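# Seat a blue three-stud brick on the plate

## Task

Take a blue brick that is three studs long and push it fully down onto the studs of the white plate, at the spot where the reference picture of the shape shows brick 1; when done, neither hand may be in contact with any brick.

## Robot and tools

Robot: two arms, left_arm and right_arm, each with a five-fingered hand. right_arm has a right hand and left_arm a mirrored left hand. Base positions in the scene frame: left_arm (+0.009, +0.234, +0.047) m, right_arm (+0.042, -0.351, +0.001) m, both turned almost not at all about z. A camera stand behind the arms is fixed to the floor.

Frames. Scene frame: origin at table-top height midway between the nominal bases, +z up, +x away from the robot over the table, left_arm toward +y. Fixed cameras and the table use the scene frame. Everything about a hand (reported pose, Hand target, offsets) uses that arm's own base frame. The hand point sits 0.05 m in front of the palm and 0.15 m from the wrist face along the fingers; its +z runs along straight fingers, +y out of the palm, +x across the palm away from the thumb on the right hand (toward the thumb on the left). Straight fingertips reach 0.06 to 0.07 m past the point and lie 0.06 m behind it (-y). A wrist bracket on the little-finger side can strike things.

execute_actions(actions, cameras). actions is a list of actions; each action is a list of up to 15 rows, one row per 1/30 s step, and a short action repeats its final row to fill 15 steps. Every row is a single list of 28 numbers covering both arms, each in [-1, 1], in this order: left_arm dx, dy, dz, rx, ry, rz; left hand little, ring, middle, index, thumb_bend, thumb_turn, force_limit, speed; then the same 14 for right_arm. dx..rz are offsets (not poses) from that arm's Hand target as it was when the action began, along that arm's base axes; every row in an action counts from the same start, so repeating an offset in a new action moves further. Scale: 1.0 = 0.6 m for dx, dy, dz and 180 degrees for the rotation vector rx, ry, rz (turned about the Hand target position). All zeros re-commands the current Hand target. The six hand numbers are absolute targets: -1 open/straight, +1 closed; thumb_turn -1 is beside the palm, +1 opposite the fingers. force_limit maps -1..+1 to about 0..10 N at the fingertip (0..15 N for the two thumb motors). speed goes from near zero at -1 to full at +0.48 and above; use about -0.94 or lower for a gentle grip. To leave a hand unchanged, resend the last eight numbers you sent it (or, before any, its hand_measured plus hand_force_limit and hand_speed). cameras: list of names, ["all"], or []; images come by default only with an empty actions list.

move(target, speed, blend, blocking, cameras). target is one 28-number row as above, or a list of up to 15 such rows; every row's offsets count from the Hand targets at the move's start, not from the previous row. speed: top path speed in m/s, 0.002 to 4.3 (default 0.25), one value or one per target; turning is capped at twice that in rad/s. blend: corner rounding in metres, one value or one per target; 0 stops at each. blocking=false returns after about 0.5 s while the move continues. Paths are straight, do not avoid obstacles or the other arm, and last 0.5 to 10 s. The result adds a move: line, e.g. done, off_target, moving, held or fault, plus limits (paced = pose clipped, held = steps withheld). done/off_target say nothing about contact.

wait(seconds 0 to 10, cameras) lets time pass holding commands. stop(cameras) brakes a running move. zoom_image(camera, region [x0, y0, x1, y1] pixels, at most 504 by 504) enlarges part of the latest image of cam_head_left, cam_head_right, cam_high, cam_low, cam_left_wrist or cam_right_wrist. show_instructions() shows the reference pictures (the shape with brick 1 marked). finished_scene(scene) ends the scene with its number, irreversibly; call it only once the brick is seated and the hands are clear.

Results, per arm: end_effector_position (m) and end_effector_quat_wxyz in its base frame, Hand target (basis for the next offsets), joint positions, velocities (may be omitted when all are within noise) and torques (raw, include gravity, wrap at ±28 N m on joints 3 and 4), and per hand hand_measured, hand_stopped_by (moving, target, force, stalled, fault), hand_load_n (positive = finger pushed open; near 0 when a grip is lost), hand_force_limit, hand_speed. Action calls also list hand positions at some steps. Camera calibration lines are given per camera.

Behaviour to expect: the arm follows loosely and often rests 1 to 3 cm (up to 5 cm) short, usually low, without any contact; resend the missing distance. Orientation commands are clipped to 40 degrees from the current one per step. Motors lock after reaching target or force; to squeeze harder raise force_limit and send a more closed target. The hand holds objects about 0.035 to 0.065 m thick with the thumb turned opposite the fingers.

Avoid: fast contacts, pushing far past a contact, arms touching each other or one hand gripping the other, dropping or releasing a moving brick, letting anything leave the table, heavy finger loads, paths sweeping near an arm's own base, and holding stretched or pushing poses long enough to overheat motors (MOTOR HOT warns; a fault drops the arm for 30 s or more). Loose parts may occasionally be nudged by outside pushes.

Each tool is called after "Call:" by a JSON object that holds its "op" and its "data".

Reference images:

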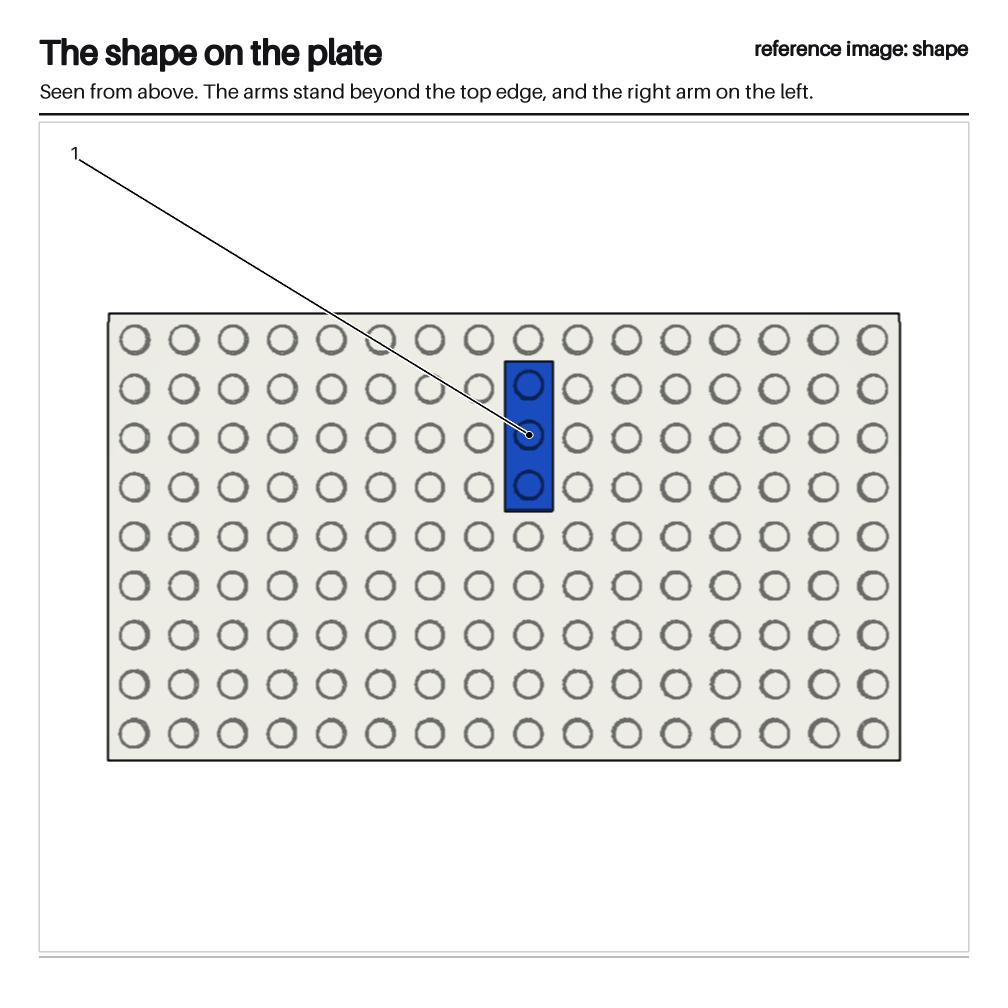

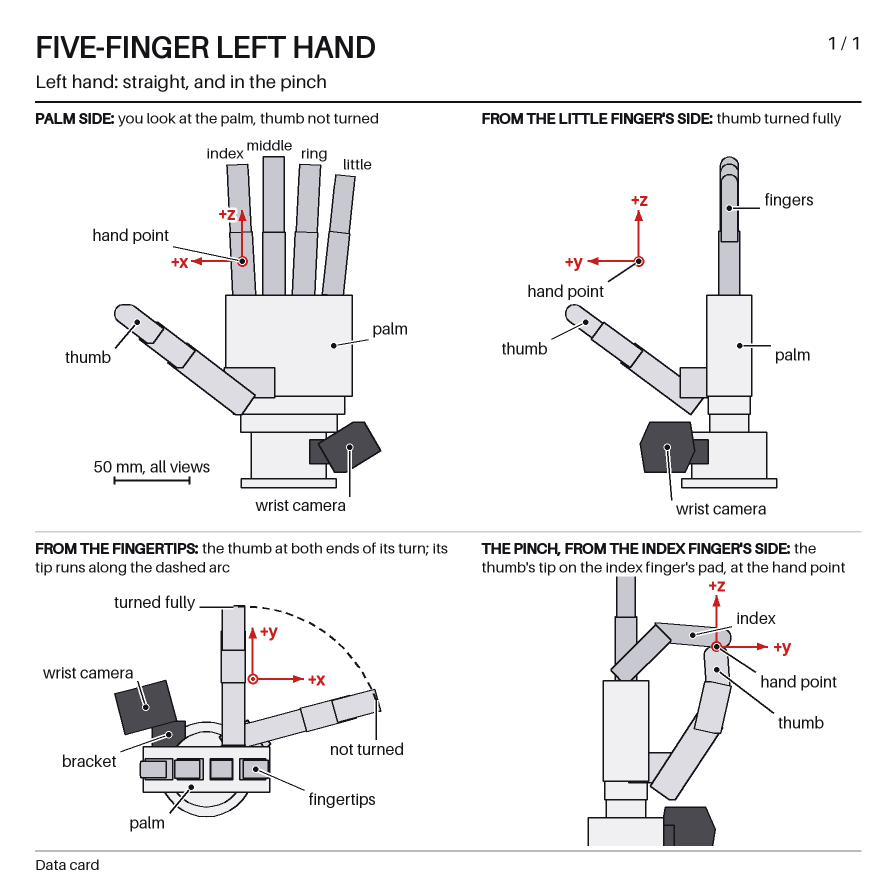

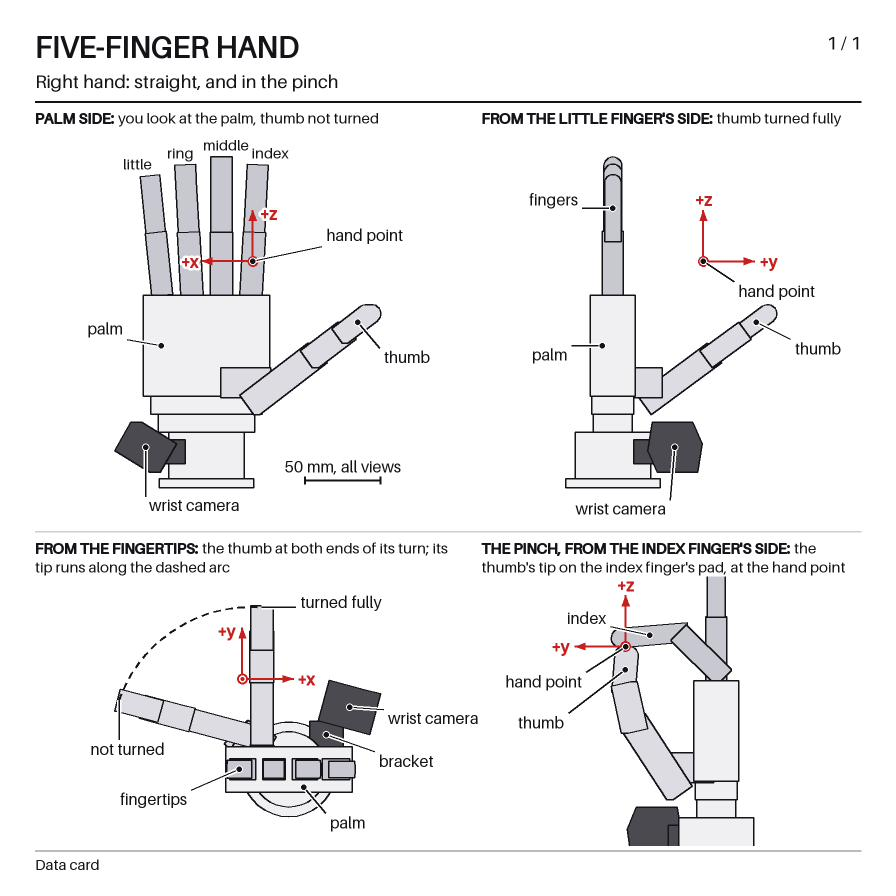

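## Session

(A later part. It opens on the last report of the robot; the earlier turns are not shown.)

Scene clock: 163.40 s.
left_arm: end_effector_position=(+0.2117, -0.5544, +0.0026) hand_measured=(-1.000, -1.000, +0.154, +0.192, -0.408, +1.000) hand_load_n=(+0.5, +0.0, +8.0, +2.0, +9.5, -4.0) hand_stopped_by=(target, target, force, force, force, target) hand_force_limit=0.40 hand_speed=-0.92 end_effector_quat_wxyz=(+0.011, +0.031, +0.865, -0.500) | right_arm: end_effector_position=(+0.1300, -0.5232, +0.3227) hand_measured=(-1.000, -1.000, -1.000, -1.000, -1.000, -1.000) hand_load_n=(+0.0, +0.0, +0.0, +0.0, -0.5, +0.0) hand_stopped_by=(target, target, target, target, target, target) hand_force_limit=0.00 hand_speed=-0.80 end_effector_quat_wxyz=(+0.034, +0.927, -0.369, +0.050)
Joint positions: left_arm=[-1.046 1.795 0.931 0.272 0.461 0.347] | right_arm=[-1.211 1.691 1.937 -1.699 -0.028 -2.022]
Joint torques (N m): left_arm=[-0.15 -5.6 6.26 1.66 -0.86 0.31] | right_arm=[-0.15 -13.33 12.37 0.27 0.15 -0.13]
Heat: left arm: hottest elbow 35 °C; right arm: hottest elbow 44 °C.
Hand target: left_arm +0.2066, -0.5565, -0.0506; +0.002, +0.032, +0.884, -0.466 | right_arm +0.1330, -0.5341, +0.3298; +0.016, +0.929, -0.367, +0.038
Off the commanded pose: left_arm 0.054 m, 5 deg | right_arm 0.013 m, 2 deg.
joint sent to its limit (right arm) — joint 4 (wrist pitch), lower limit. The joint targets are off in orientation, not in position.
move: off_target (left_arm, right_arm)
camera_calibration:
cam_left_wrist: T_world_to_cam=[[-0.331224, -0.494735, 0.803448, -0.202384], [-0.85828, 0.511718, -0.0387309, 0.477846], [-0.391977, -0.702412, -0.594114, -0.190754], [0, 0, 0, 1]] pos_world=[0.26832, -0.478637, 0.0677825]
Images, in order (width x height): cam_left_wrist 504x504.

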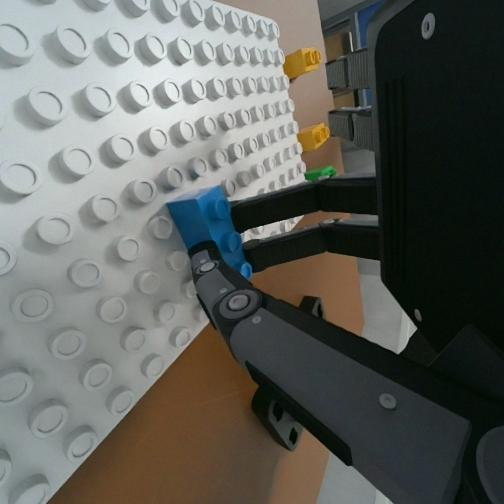

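Call:
{"op": "move", "data": {"target": [0.0,0.0,-0.03,0.009,0,0,-1,-1,0.5,0.5,0,1,0.4,-0.92,0,0,0,0,0,0,-1,-1,-1,-1,-1,-1,0,-0.8], "speed": 0.05, "cameras": ["cam_left_wrist"]}}

Call:
{"op": "zoom_image", "data": {"camera": "cam_left_wrist", "region": [110, 150, 220, 260]}}

Scene clock: 165.37 s.
left_arm: end_effector_position=(+0.2120, -0.5546, +0.0015) hand_measured=(-1.000, -1.000, +0.154, +0.192, -0.408, +1.000) hand_load_n=(-0.5, +0.0, +6.5, +2.0, +9.5, -4.0) hand_stopped_by=(target, target, force, force, force, target) hand_force_limit=0.40 hand_speed=-0.92 end_effector_quat_wxyz=(+0.010, +0.029, +0.866, -0.500) | right_arm: end_effector_position=(+0.1300, -0.5232, +0.3227) hand_measured=(-1.000, -1.000, -1.000, -1.000, -1.000, -1.000) hand_load_n=(+0.0, +0.0, +0.0, +0.0, +0.0, +0.0) hand_stopped_by=(target, target, target, target, target, target) hand_force_limit=0.00 hand_speed=-0.80 end_effector_quat_wxyz=(+0.034, +0.927, -0.369, +0.050)
Joint positions: left_arm=[-1.046 1.797 0.933 0.272 0.46 0.345] | right_arm=[-1.211 1.691 1.937 -1.699 -0.028 -2.022]
Joint torques (N m): left_arm=[-0.09 -2.96 6.64 1.68 -1.28 0.46] | right_arm=[-0.15 -13.27 12.38 0.31 0.14 -0.13]
Heat: left arm: hottest elbow 35 °C; right arm: hottest elbow 44 °C.
Hand target: left_arm +0.2067, -0.5565, -0.0687; +0.002, +0.032, +0.891, -0.453 | right_arm +0.1330, -0.5341, +0.3298; +0.016, +0.929, -0.367, +0.038
Off the commanded pose: left_arm 0.070 m, 6 deg | right_arm 0.013 m, 2 deg.
joint sent to its limit (right arm) — joint 4 (wrist pitch), lower limit. The joint targets are off in orientation, not in position.
move: off_target (left_arm, right_arm)
camera_calibration:
cam_left_wrist: T_world_to_cam=[[-0.328385, -0.497003, 0.803213, -0.203316], [-0.859588, 0.509716, -0.0360361, 0.477242], [-0.391501, -0.702266, -0.594601, -0.191426], [0, 0, 0, 1]] pos_world=[0.268523, -0.478738, 0.066682]
Images, in order (width x height): cam_left_wrist 504x504.

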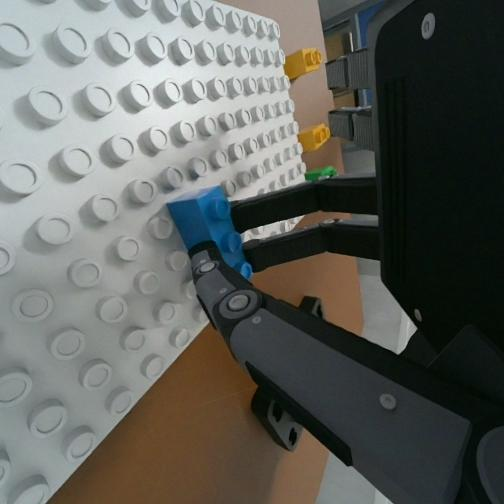

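Scaled by 4.582 from the camera's 504x504 image, which has a finer 720x720 frame.

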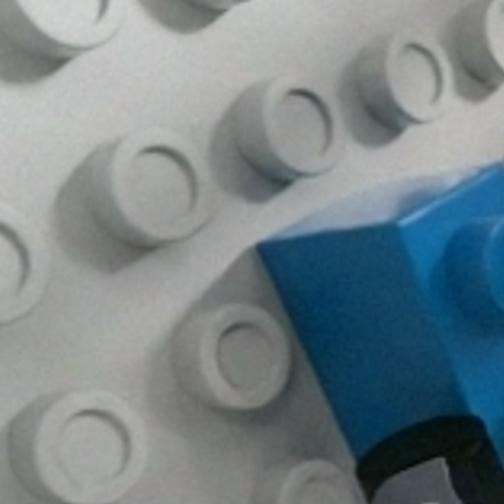

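Call:
{"op": "move", "data": {"target": [0.004,0.006,-0.03,0.006,0,0,-1,-1,0.5,0.5,0,1,0.4,-0.92,0,0,0,0,0,0,-1,-1,-1,-1,-1,-1,0,-0.8], "speed": 0.05, "cameras": ["cam_left_wrist","cam_low"]}}

Call:
{"op": "zoom_image", "data": {"camera": "cam_left_wrist", "region": [110, 150, 220, 260]}}

Call:
{"op": "zoom_image", "data": {"camera": "cam_low", "region": [70, 290, 120, 340]}}

Scene clock: 167.93 s.
left_arm: end_effector_position=(+0.2118, -0.5543, +0.0002) hand_measured=(-1.000, -1.000, +0.154, +0.192, -0.408, +1.000) hand_load_n=(+0.0, +0.0, +5.5, +2.0, +10.0, -2.0) hand_stopped_by=(target, target, force, force, force, target) hand_force_limit=0.40 hand_speed=-0.92 end_effector_quat_wxyz=(+0.010, +0.029, +0.866, -0.499) | right_arm: end_effector_position=(+0.1300, -0.5232, +0.3227) hand_measured=(-1.000, -1.000, -1.000, -1.000, -1.000, -1.000) hand_load_n=(+0.0, +0.0, +0.0, +0.0, +0.0, +0.0) hand_stopped_by=(target, target, target, target, target, target) hand_force_limit=0.00 hand_speed=-0.80 end_effector_quat_wxyz=(+0.034, +0.927, -0.369, +0.050)
Joint positions: left_arm=[-1.046 1.8 0.933 0.272 0.46 0.344] | right_arm=[-1.211 1.691 1.937 -1.699 -0.028 -2.022]
Joint torques (N m): left_arm=[0.32 -1.73 6 1.98 -1.31 0.5] | right_arm=[-0.21 -13.27 12.4 0.29 0.15 -0.11]
Heat: left arm: hottest elbow 34 °C; right arm: hottest elbow 44 °C.
Hand target: left_arm +0.2090, -0.5528, -0.0868; +0.001, +0.032, +0.895, -0.445 | right_arm +0.1330, -0.5341, +0.3298; +0.016, +0.929, -0.367, +0.038
Off the commanded pose: left_arm 0.087 m, 7 deg | right_arm 0.013 m, 2 deg.
joint sent to its limit (right arm) — joint 4 (wrist pitch), lower limit. The joint targets are off in orientation, not in position.
move: off_target (left_arm, right_arm)
camera_calibration:
cam_left_wrist: T_world_to_cam=[[-0.327141, -0.49861, 0.802725, -0.203406], [-0.859731, 0.509626, -0.0338205, 0.476915], [-0.392227, -0.701191, -0.59539, -0.191348], [0, 0, 0, 1]] pos_world=[0.268424, -0.47864, 0.0654815]
Images, in order (width x height): cam_low 504x504, cam_left_wrist 504x504.

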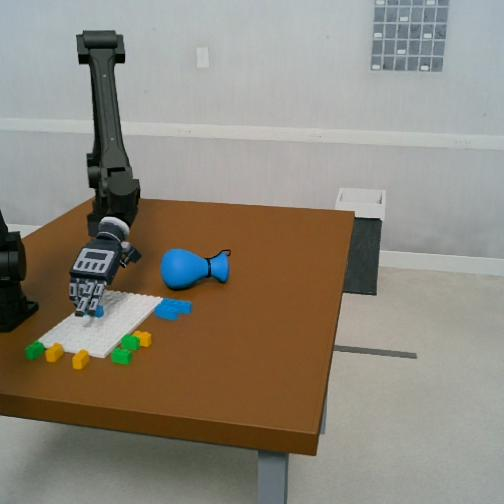

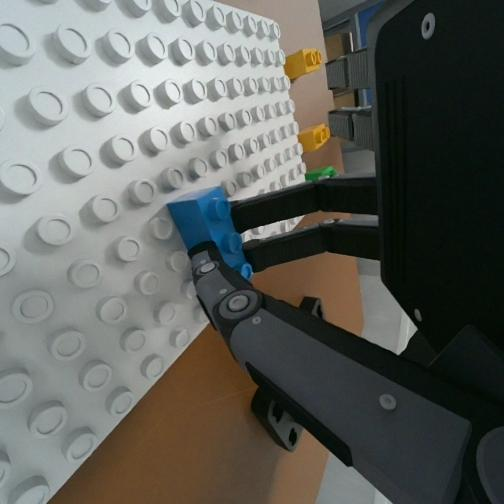

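Scaled by 4.582 from the camera's 504x504 image, which has a finer 720x720 frame.

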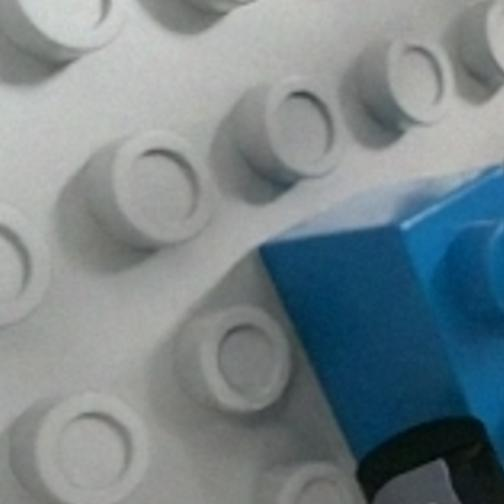

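Scaled by 10.080 from the camera's 504x504 image, which has a finer 720x720 frame.

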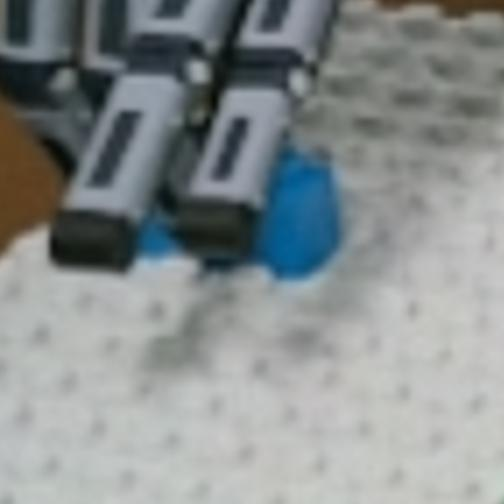

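Call:
{"op": "move", "data": {"target": [-0.006,-0.010,0.131,-0.042,0,0,-1,-1,0.5,0.5,0,1,0.4,-0.92,0,0,0,0,0,0,-1,-1,-1,-1,-1,-1,0,-0.8], "speed": 0.1, "cameras": ["cam_left_wrist"]}}

Call:
{"op": "zoom_image", "data": {"camera": "cam_left_wrist", "region": [110, 150, 220, 260]}}

Scene clock: 170.03 s.
left_arm: end_effector_position=(+0.2113, -0.5559, +0.0051) hand_measured=(-1.000, -1.000, +0.154, +0.192, -0.408, +1.000) hand_load_n=(+0.0, -0.5, +8.0, +4.0, +9.5, -2.5) hand_stopped_by=(target, target, force, force, force, target) hand_force_limit=0.40 hand_speed=-0.92 end_effector_quat_wxyz=(+0.009, +0.032, +0.863, -0.504) | right_arm: end_effector_position=(+0.1300, -0.5232, +0.3227) hand_measured=(-1.000, -1.000, -1.000, -1.000, -1.000, -1.000) hand_load_n=(+0.0, +0.0, +0.0, +0.0, +0.0, +0.0) hand_stopped_by=(target, target, target, target, target, target) hand_force_limit=0.00 hand_speed=-0.80 end_effector_quat_wxyz=(+0.034, +0.927, -0.369, +0.050)
Joint positions: left_arm=[-1.046 1.793 0.933 0.277 0.468 0.343] | right_arm=[-1.211 1.691 1.937 -1.699 -0.028 -2.022]
Joint torques (N m): left_arm=[0.79 -10.99 4.85 3.11 0.09 -0.01] | right_arm=[0.03 -13.45 12.38 0.25 0.15 -0.12]
Heat: left arm: hottest elbow 34 °C; right arm: hottest elbow 44 °C.
Hand target: left_arm +0.2054, -0.5588, -0.0082; +0.004, +0.032, +0.864, -0.503 | right_arm +0.1330, -0.5341, +0.3298; +0.016, +0.929, -0.367, +0.038
Off the commanded pose: left_arm 0.015 m, 1 deg | right_arm 0.013 m, 2 deg.
joint sent to its limit (right arm) — joint 4 (wrist pitch), lower limit. The joint targets are off in orientation, not in position.
move: off_target (left_arm, right_arm)
camera_calibration:
cam_left_wrist: T_world_to_cam=[[-0.330815, -0.487196, 0.808209, -0.201115], [-0.856682, 0.51424, -0.0406673, 0.479388], [-0.3958, -0.705831, -0.58749, -0.191584], [0, 0, 0, 1]] pos_world=[0.268322, -0.479729, 0.0694843]
Images, in order (width x height): cam_left_wrist 504x504.

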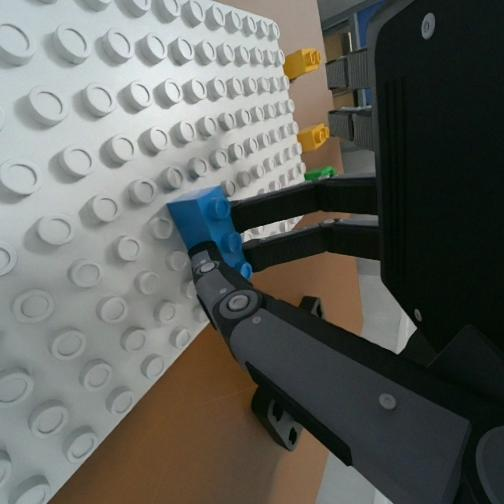

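Scaled by 4.582 from the camera's 504x504 image, which has a finer 720x720 frame.

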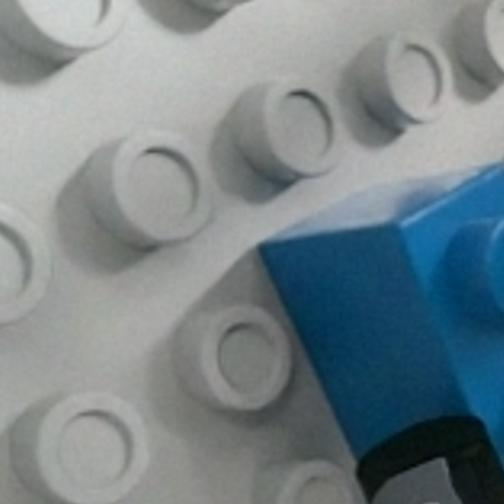

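Call:
{"op": "move", "data": {"target": [0,0,0,0,0,0,-1,-1,-0.3,-0.3,-0.75,1,0.4,-0.8,0,0,0,0,0,0,-1,-1,-1,-1,-1,-1,0,-0.8], "speed": 0.05, "cameras": ["cam_left_wrist"]}}

Call:
{"op": "zoom_image", "data": {"camera": "cam_left_wrist", "region": [140, 160, 270, 290]}}

Scene clock: 172.37 s.
left_arm: end_effector_position=(+0.2123, -0.5556, +0.0043) hand_measured=(-1.000, -1.000, -0.300, -0.300, -0.748, +1.000) hand_load_n=(+0.0, +0.0, +0.0, +0.0, -2.5, -1.5) hand_stopped_by=(target, target, target, target, target, target) hand_force_limit=0.40 hand_speed=-0.80 end_effector_quat_wxyz=(+0.012, +0.032, +0.860, -0.509) | right_arm: end_effector_position=(+0.1300, -0.5232, +0.3227) hand_measured=(-1.000, -1.000, -1.000, -1.000, -1.000, -1.000) hand_load_n=(+0.0, +0.0, +0.0, +0.0, +0.0, +0.0) hand_stopped_by=(target, target, target, target, target, target) hand_force_limit=0.00 hand_speed=-0.80 end_effector_quat_wxyz=(+0.034, +0.927, -0.369, +0.050)
Joint positions: left_arm=[-1.044 1.795 0.923 0.302 0.468 0.342] | right_arm=[-1.211 1.691 1.937 -1.699 -0.028 -2.022]
Joint torques (N m): left_arm=[1.03 -10.99 5.46 2.11 0.1 0.04] | right_arm=[0.09 -13.22 12.37 0.28 0.15 -0.13]
Heat: left arm: hottest elbow 34 °C; right arm: hottest elbow 44 °C.
Hand target: left_arm +0.2053, -0.5588, -0.0082; +0.004, +0.032, +0.864, -0.503 | right_arm +0.1330, -0.5341, +0.3298; +0.016, +0.929, -0.367, +0.038
Off the commanded pose: left_arm 0.015 m, 1 deg | right_arm 0.013 m, 2 deg.
joint sent to its limit (right arm) — joint 4 (wrist pitch), lower limit. The joint targets are off in orientation, not in position.
move: off_target (left_arm, right_arm)
camera_calibration:
cam_left_wrist: T_world_to_cam=[[-0.334259, -0.477989, 0.812279, -0.194259], [-0.857624, 0.511658, -0.051831, 0.478875], [-0.390835, -0.713955, -0.580962, -0.197131], [0, 0, 0, 1]] pos_world=[0.268717, -0.478617, 0.0680871]
Images, in order (width x height): cam_left_wrist 504x504.

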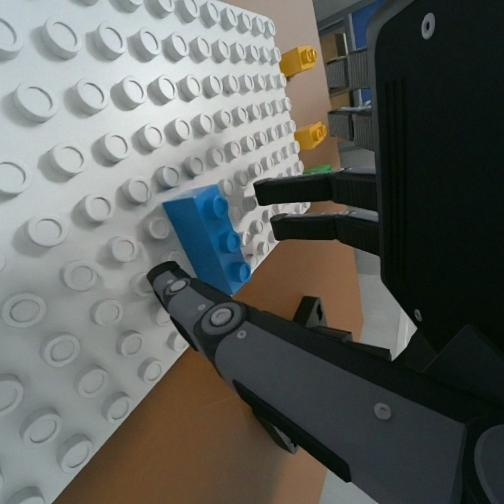

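Scaled by 3.877 from the camera's 504x504 image, which has a finer 720x720 frame.

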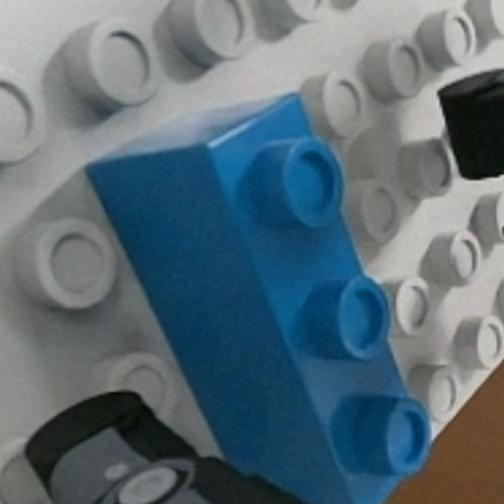

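Call:
{"op": "move", "data": {"target": [[0,0,0.0,0,0,0,-1,-1,-1,-1,-0.75,1,0.4,-0.3,0,0,0,0,0,0,-1,-1,-1,-1,-1,-1,0,-0.8],[0,0,0.04,0,0,0,-1,-1,-1,-1,-0.75,1,0.4,-0.3,0,0,0,0,0,0,-1,-1,-1,-1,-1,-1,0,-0.8],[0,0.06,0.16,0,0,0,-1,-1,-1,-1,-0.75,1,0.4,-0.3,0,0,0,0,0,0,-1,-1,-1,-1,-1,-1,0,-0.8]], "speed": 0.1, "blend": [0, 0.01, 0], "cameras": ["cam_left_wrist","cam_low","cam_head_left","cam_head_right"]}}

Call:
{"op": "zoom_image", "data": {"camera": "cam_left_wrist", "region": [90, 150, 200, 260]}}

Call:
{"op": "zoom_image", "data": {"camera": "cam_low", "region": [70, 285, 120, 325]}}

Call:
{"op": "zoom_image", "data": {"camera": "cam_head_right", "region": [330, 350, 480, 450]}}

Scene clock: 175.63 s.
left_arm: end_effector_position=(+0.1995, -0.5289, +0.0862) hand_measured=(-1.000, -1.000, -1.000, -1.000, -0.748, +1.000) hand_load_n=(+0.0, +0.0, +0.0, +0.0, +0.0, +0.0) hand_stopped_by=(target, target, target, target, target, target) hand_force_limit=0.40 hand_speed=-0.30 end_effector_quat_wxyz=(-0.001, +0.032, +0.863, -0.505) | right_arm: end_effector_position=(+0.1300, -0.5232, +0.3227) hand_measured=(-1.000, -1.000, -1.000, -1.000, -1.000, -1.000) hand_load_n=(+0.0, +0.0, +0.0, +0.0, +0.0, +0.0) hand_stopped_by=(target, target, target, target, target, target) hand_force_limit=0.00 hand_speed=-0.80 end_effector_quat_wxyz=(+0.034, +0.927, -0.369, +0.050)
Joint positions: left_arm=[-1.031 1.574 0.918 0.064 0.497 0.345] | right_arm=[-1.211 1.691 1.937 -1.699 -0.028 -2.022]
Joint torques (N m): left_arm=[2.61 -12.34 5.89 1.52 0.31 0.23] | right_arm=[0.26 -13.39 12.31 0.31 0.15 -0.12]
Heat: left arm: hottest elbow 35 °C; right arm: hottest elbow 44 °C.
Hand target: left_arm +0.2053, -0.5229, +0.0879; +0.003, +0.032, +0.864, -0.503 | right_arm +0.1330, -0.5341, +0.3298; +0.016, +0.929, -0.367, +0.038
Off the commanded pose: left_arm 0.009 m, 1 deg | right_arm 0.013 m, 2 deg.
joint sent to its limit (right arm) — joint 4 (wrist pitch), lower limit. The joint targets are off in orientation, not in position.
move: off_target (right_arm)
camera_calibration:
cam_left_wrist: T_world_to_cam=[[-0.322579, -0.482491, 0.814337, -0.257123], [-0.851864, 0.523038, -0.0275474, 0.461292], [-0.412638, -0.702591, -0.579738, -0.125243], [0, 0, 0, 1]] pos_world=[0.258335, -0.453328, 0.149484]
Images, in order (width x height): cam_head_left 504x504, cam_head_right 504x504, cam_low 504x504, cam_left_wrist 504x504.

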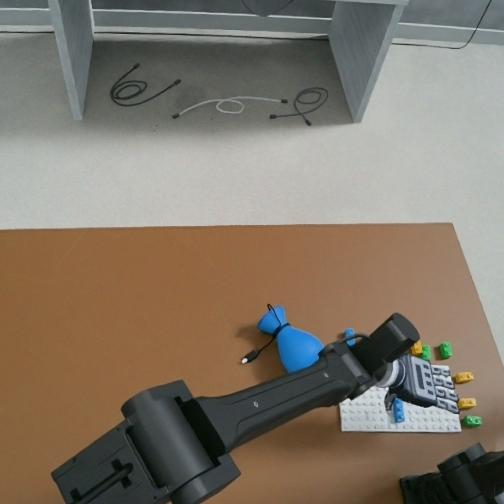

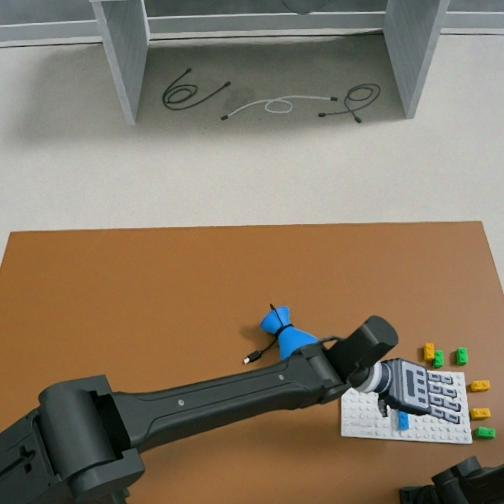

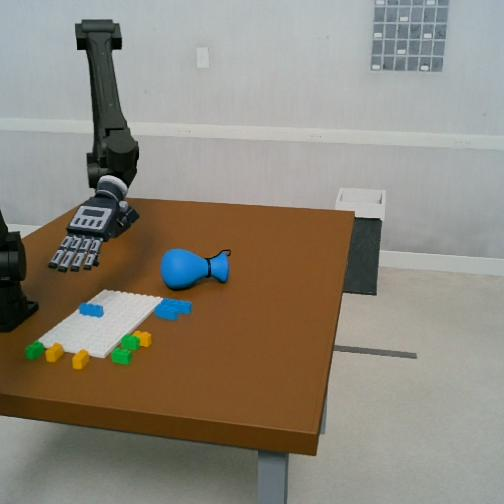

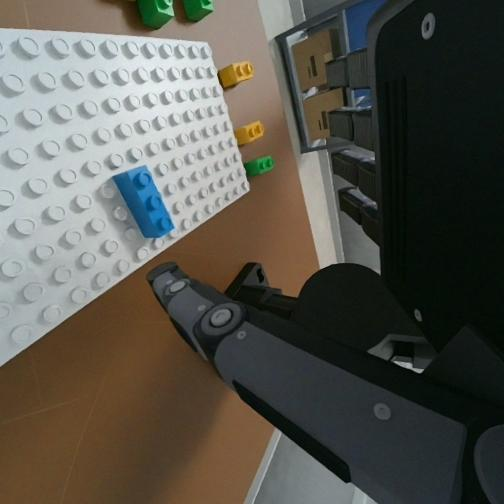

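Scaled by 4.582 from the camera's 504x504 image, which has a finer 720x720 frame.

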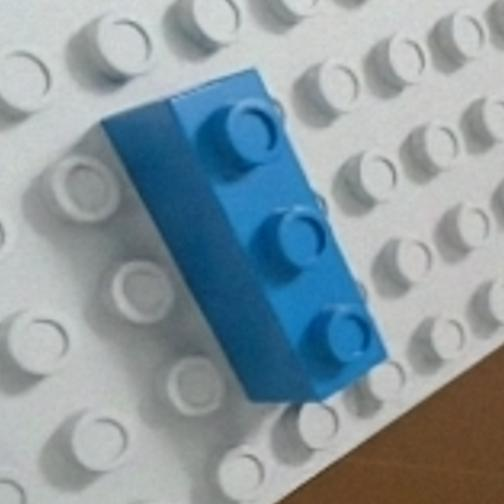

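Scaled by 10.080 from the camera's 504x504 image, which has a finer 720x720 frame.

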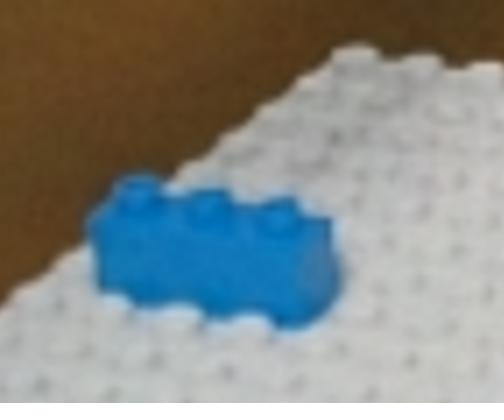

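Scaled by 3.360 from the camera's 504x504 image, which has a finer 720x720 frame.

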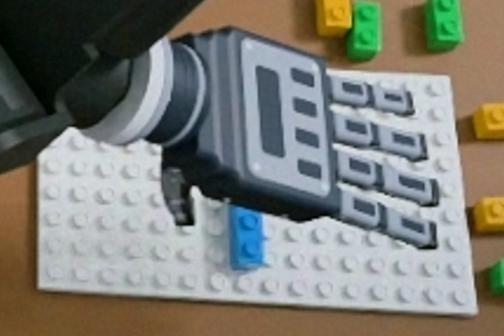

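Call:
{"op": "zoom_image", "data": {"camera": "cam_left_wrist", "region": [95, 160, 165, 250]}}

Scaled by 5.600 from the camera's 504x504 image, which has a finer 720x720 frame.

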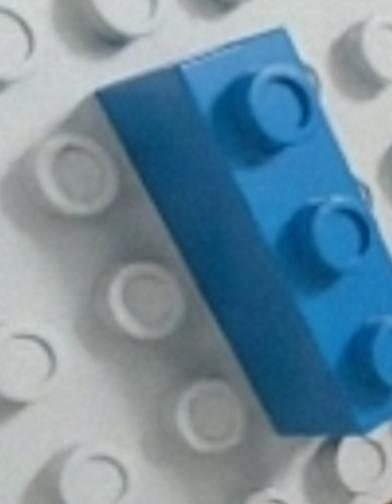

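Call:
{"op": "finished_scene", "data": {"scene": 3}}

The scene is finished: the task was done.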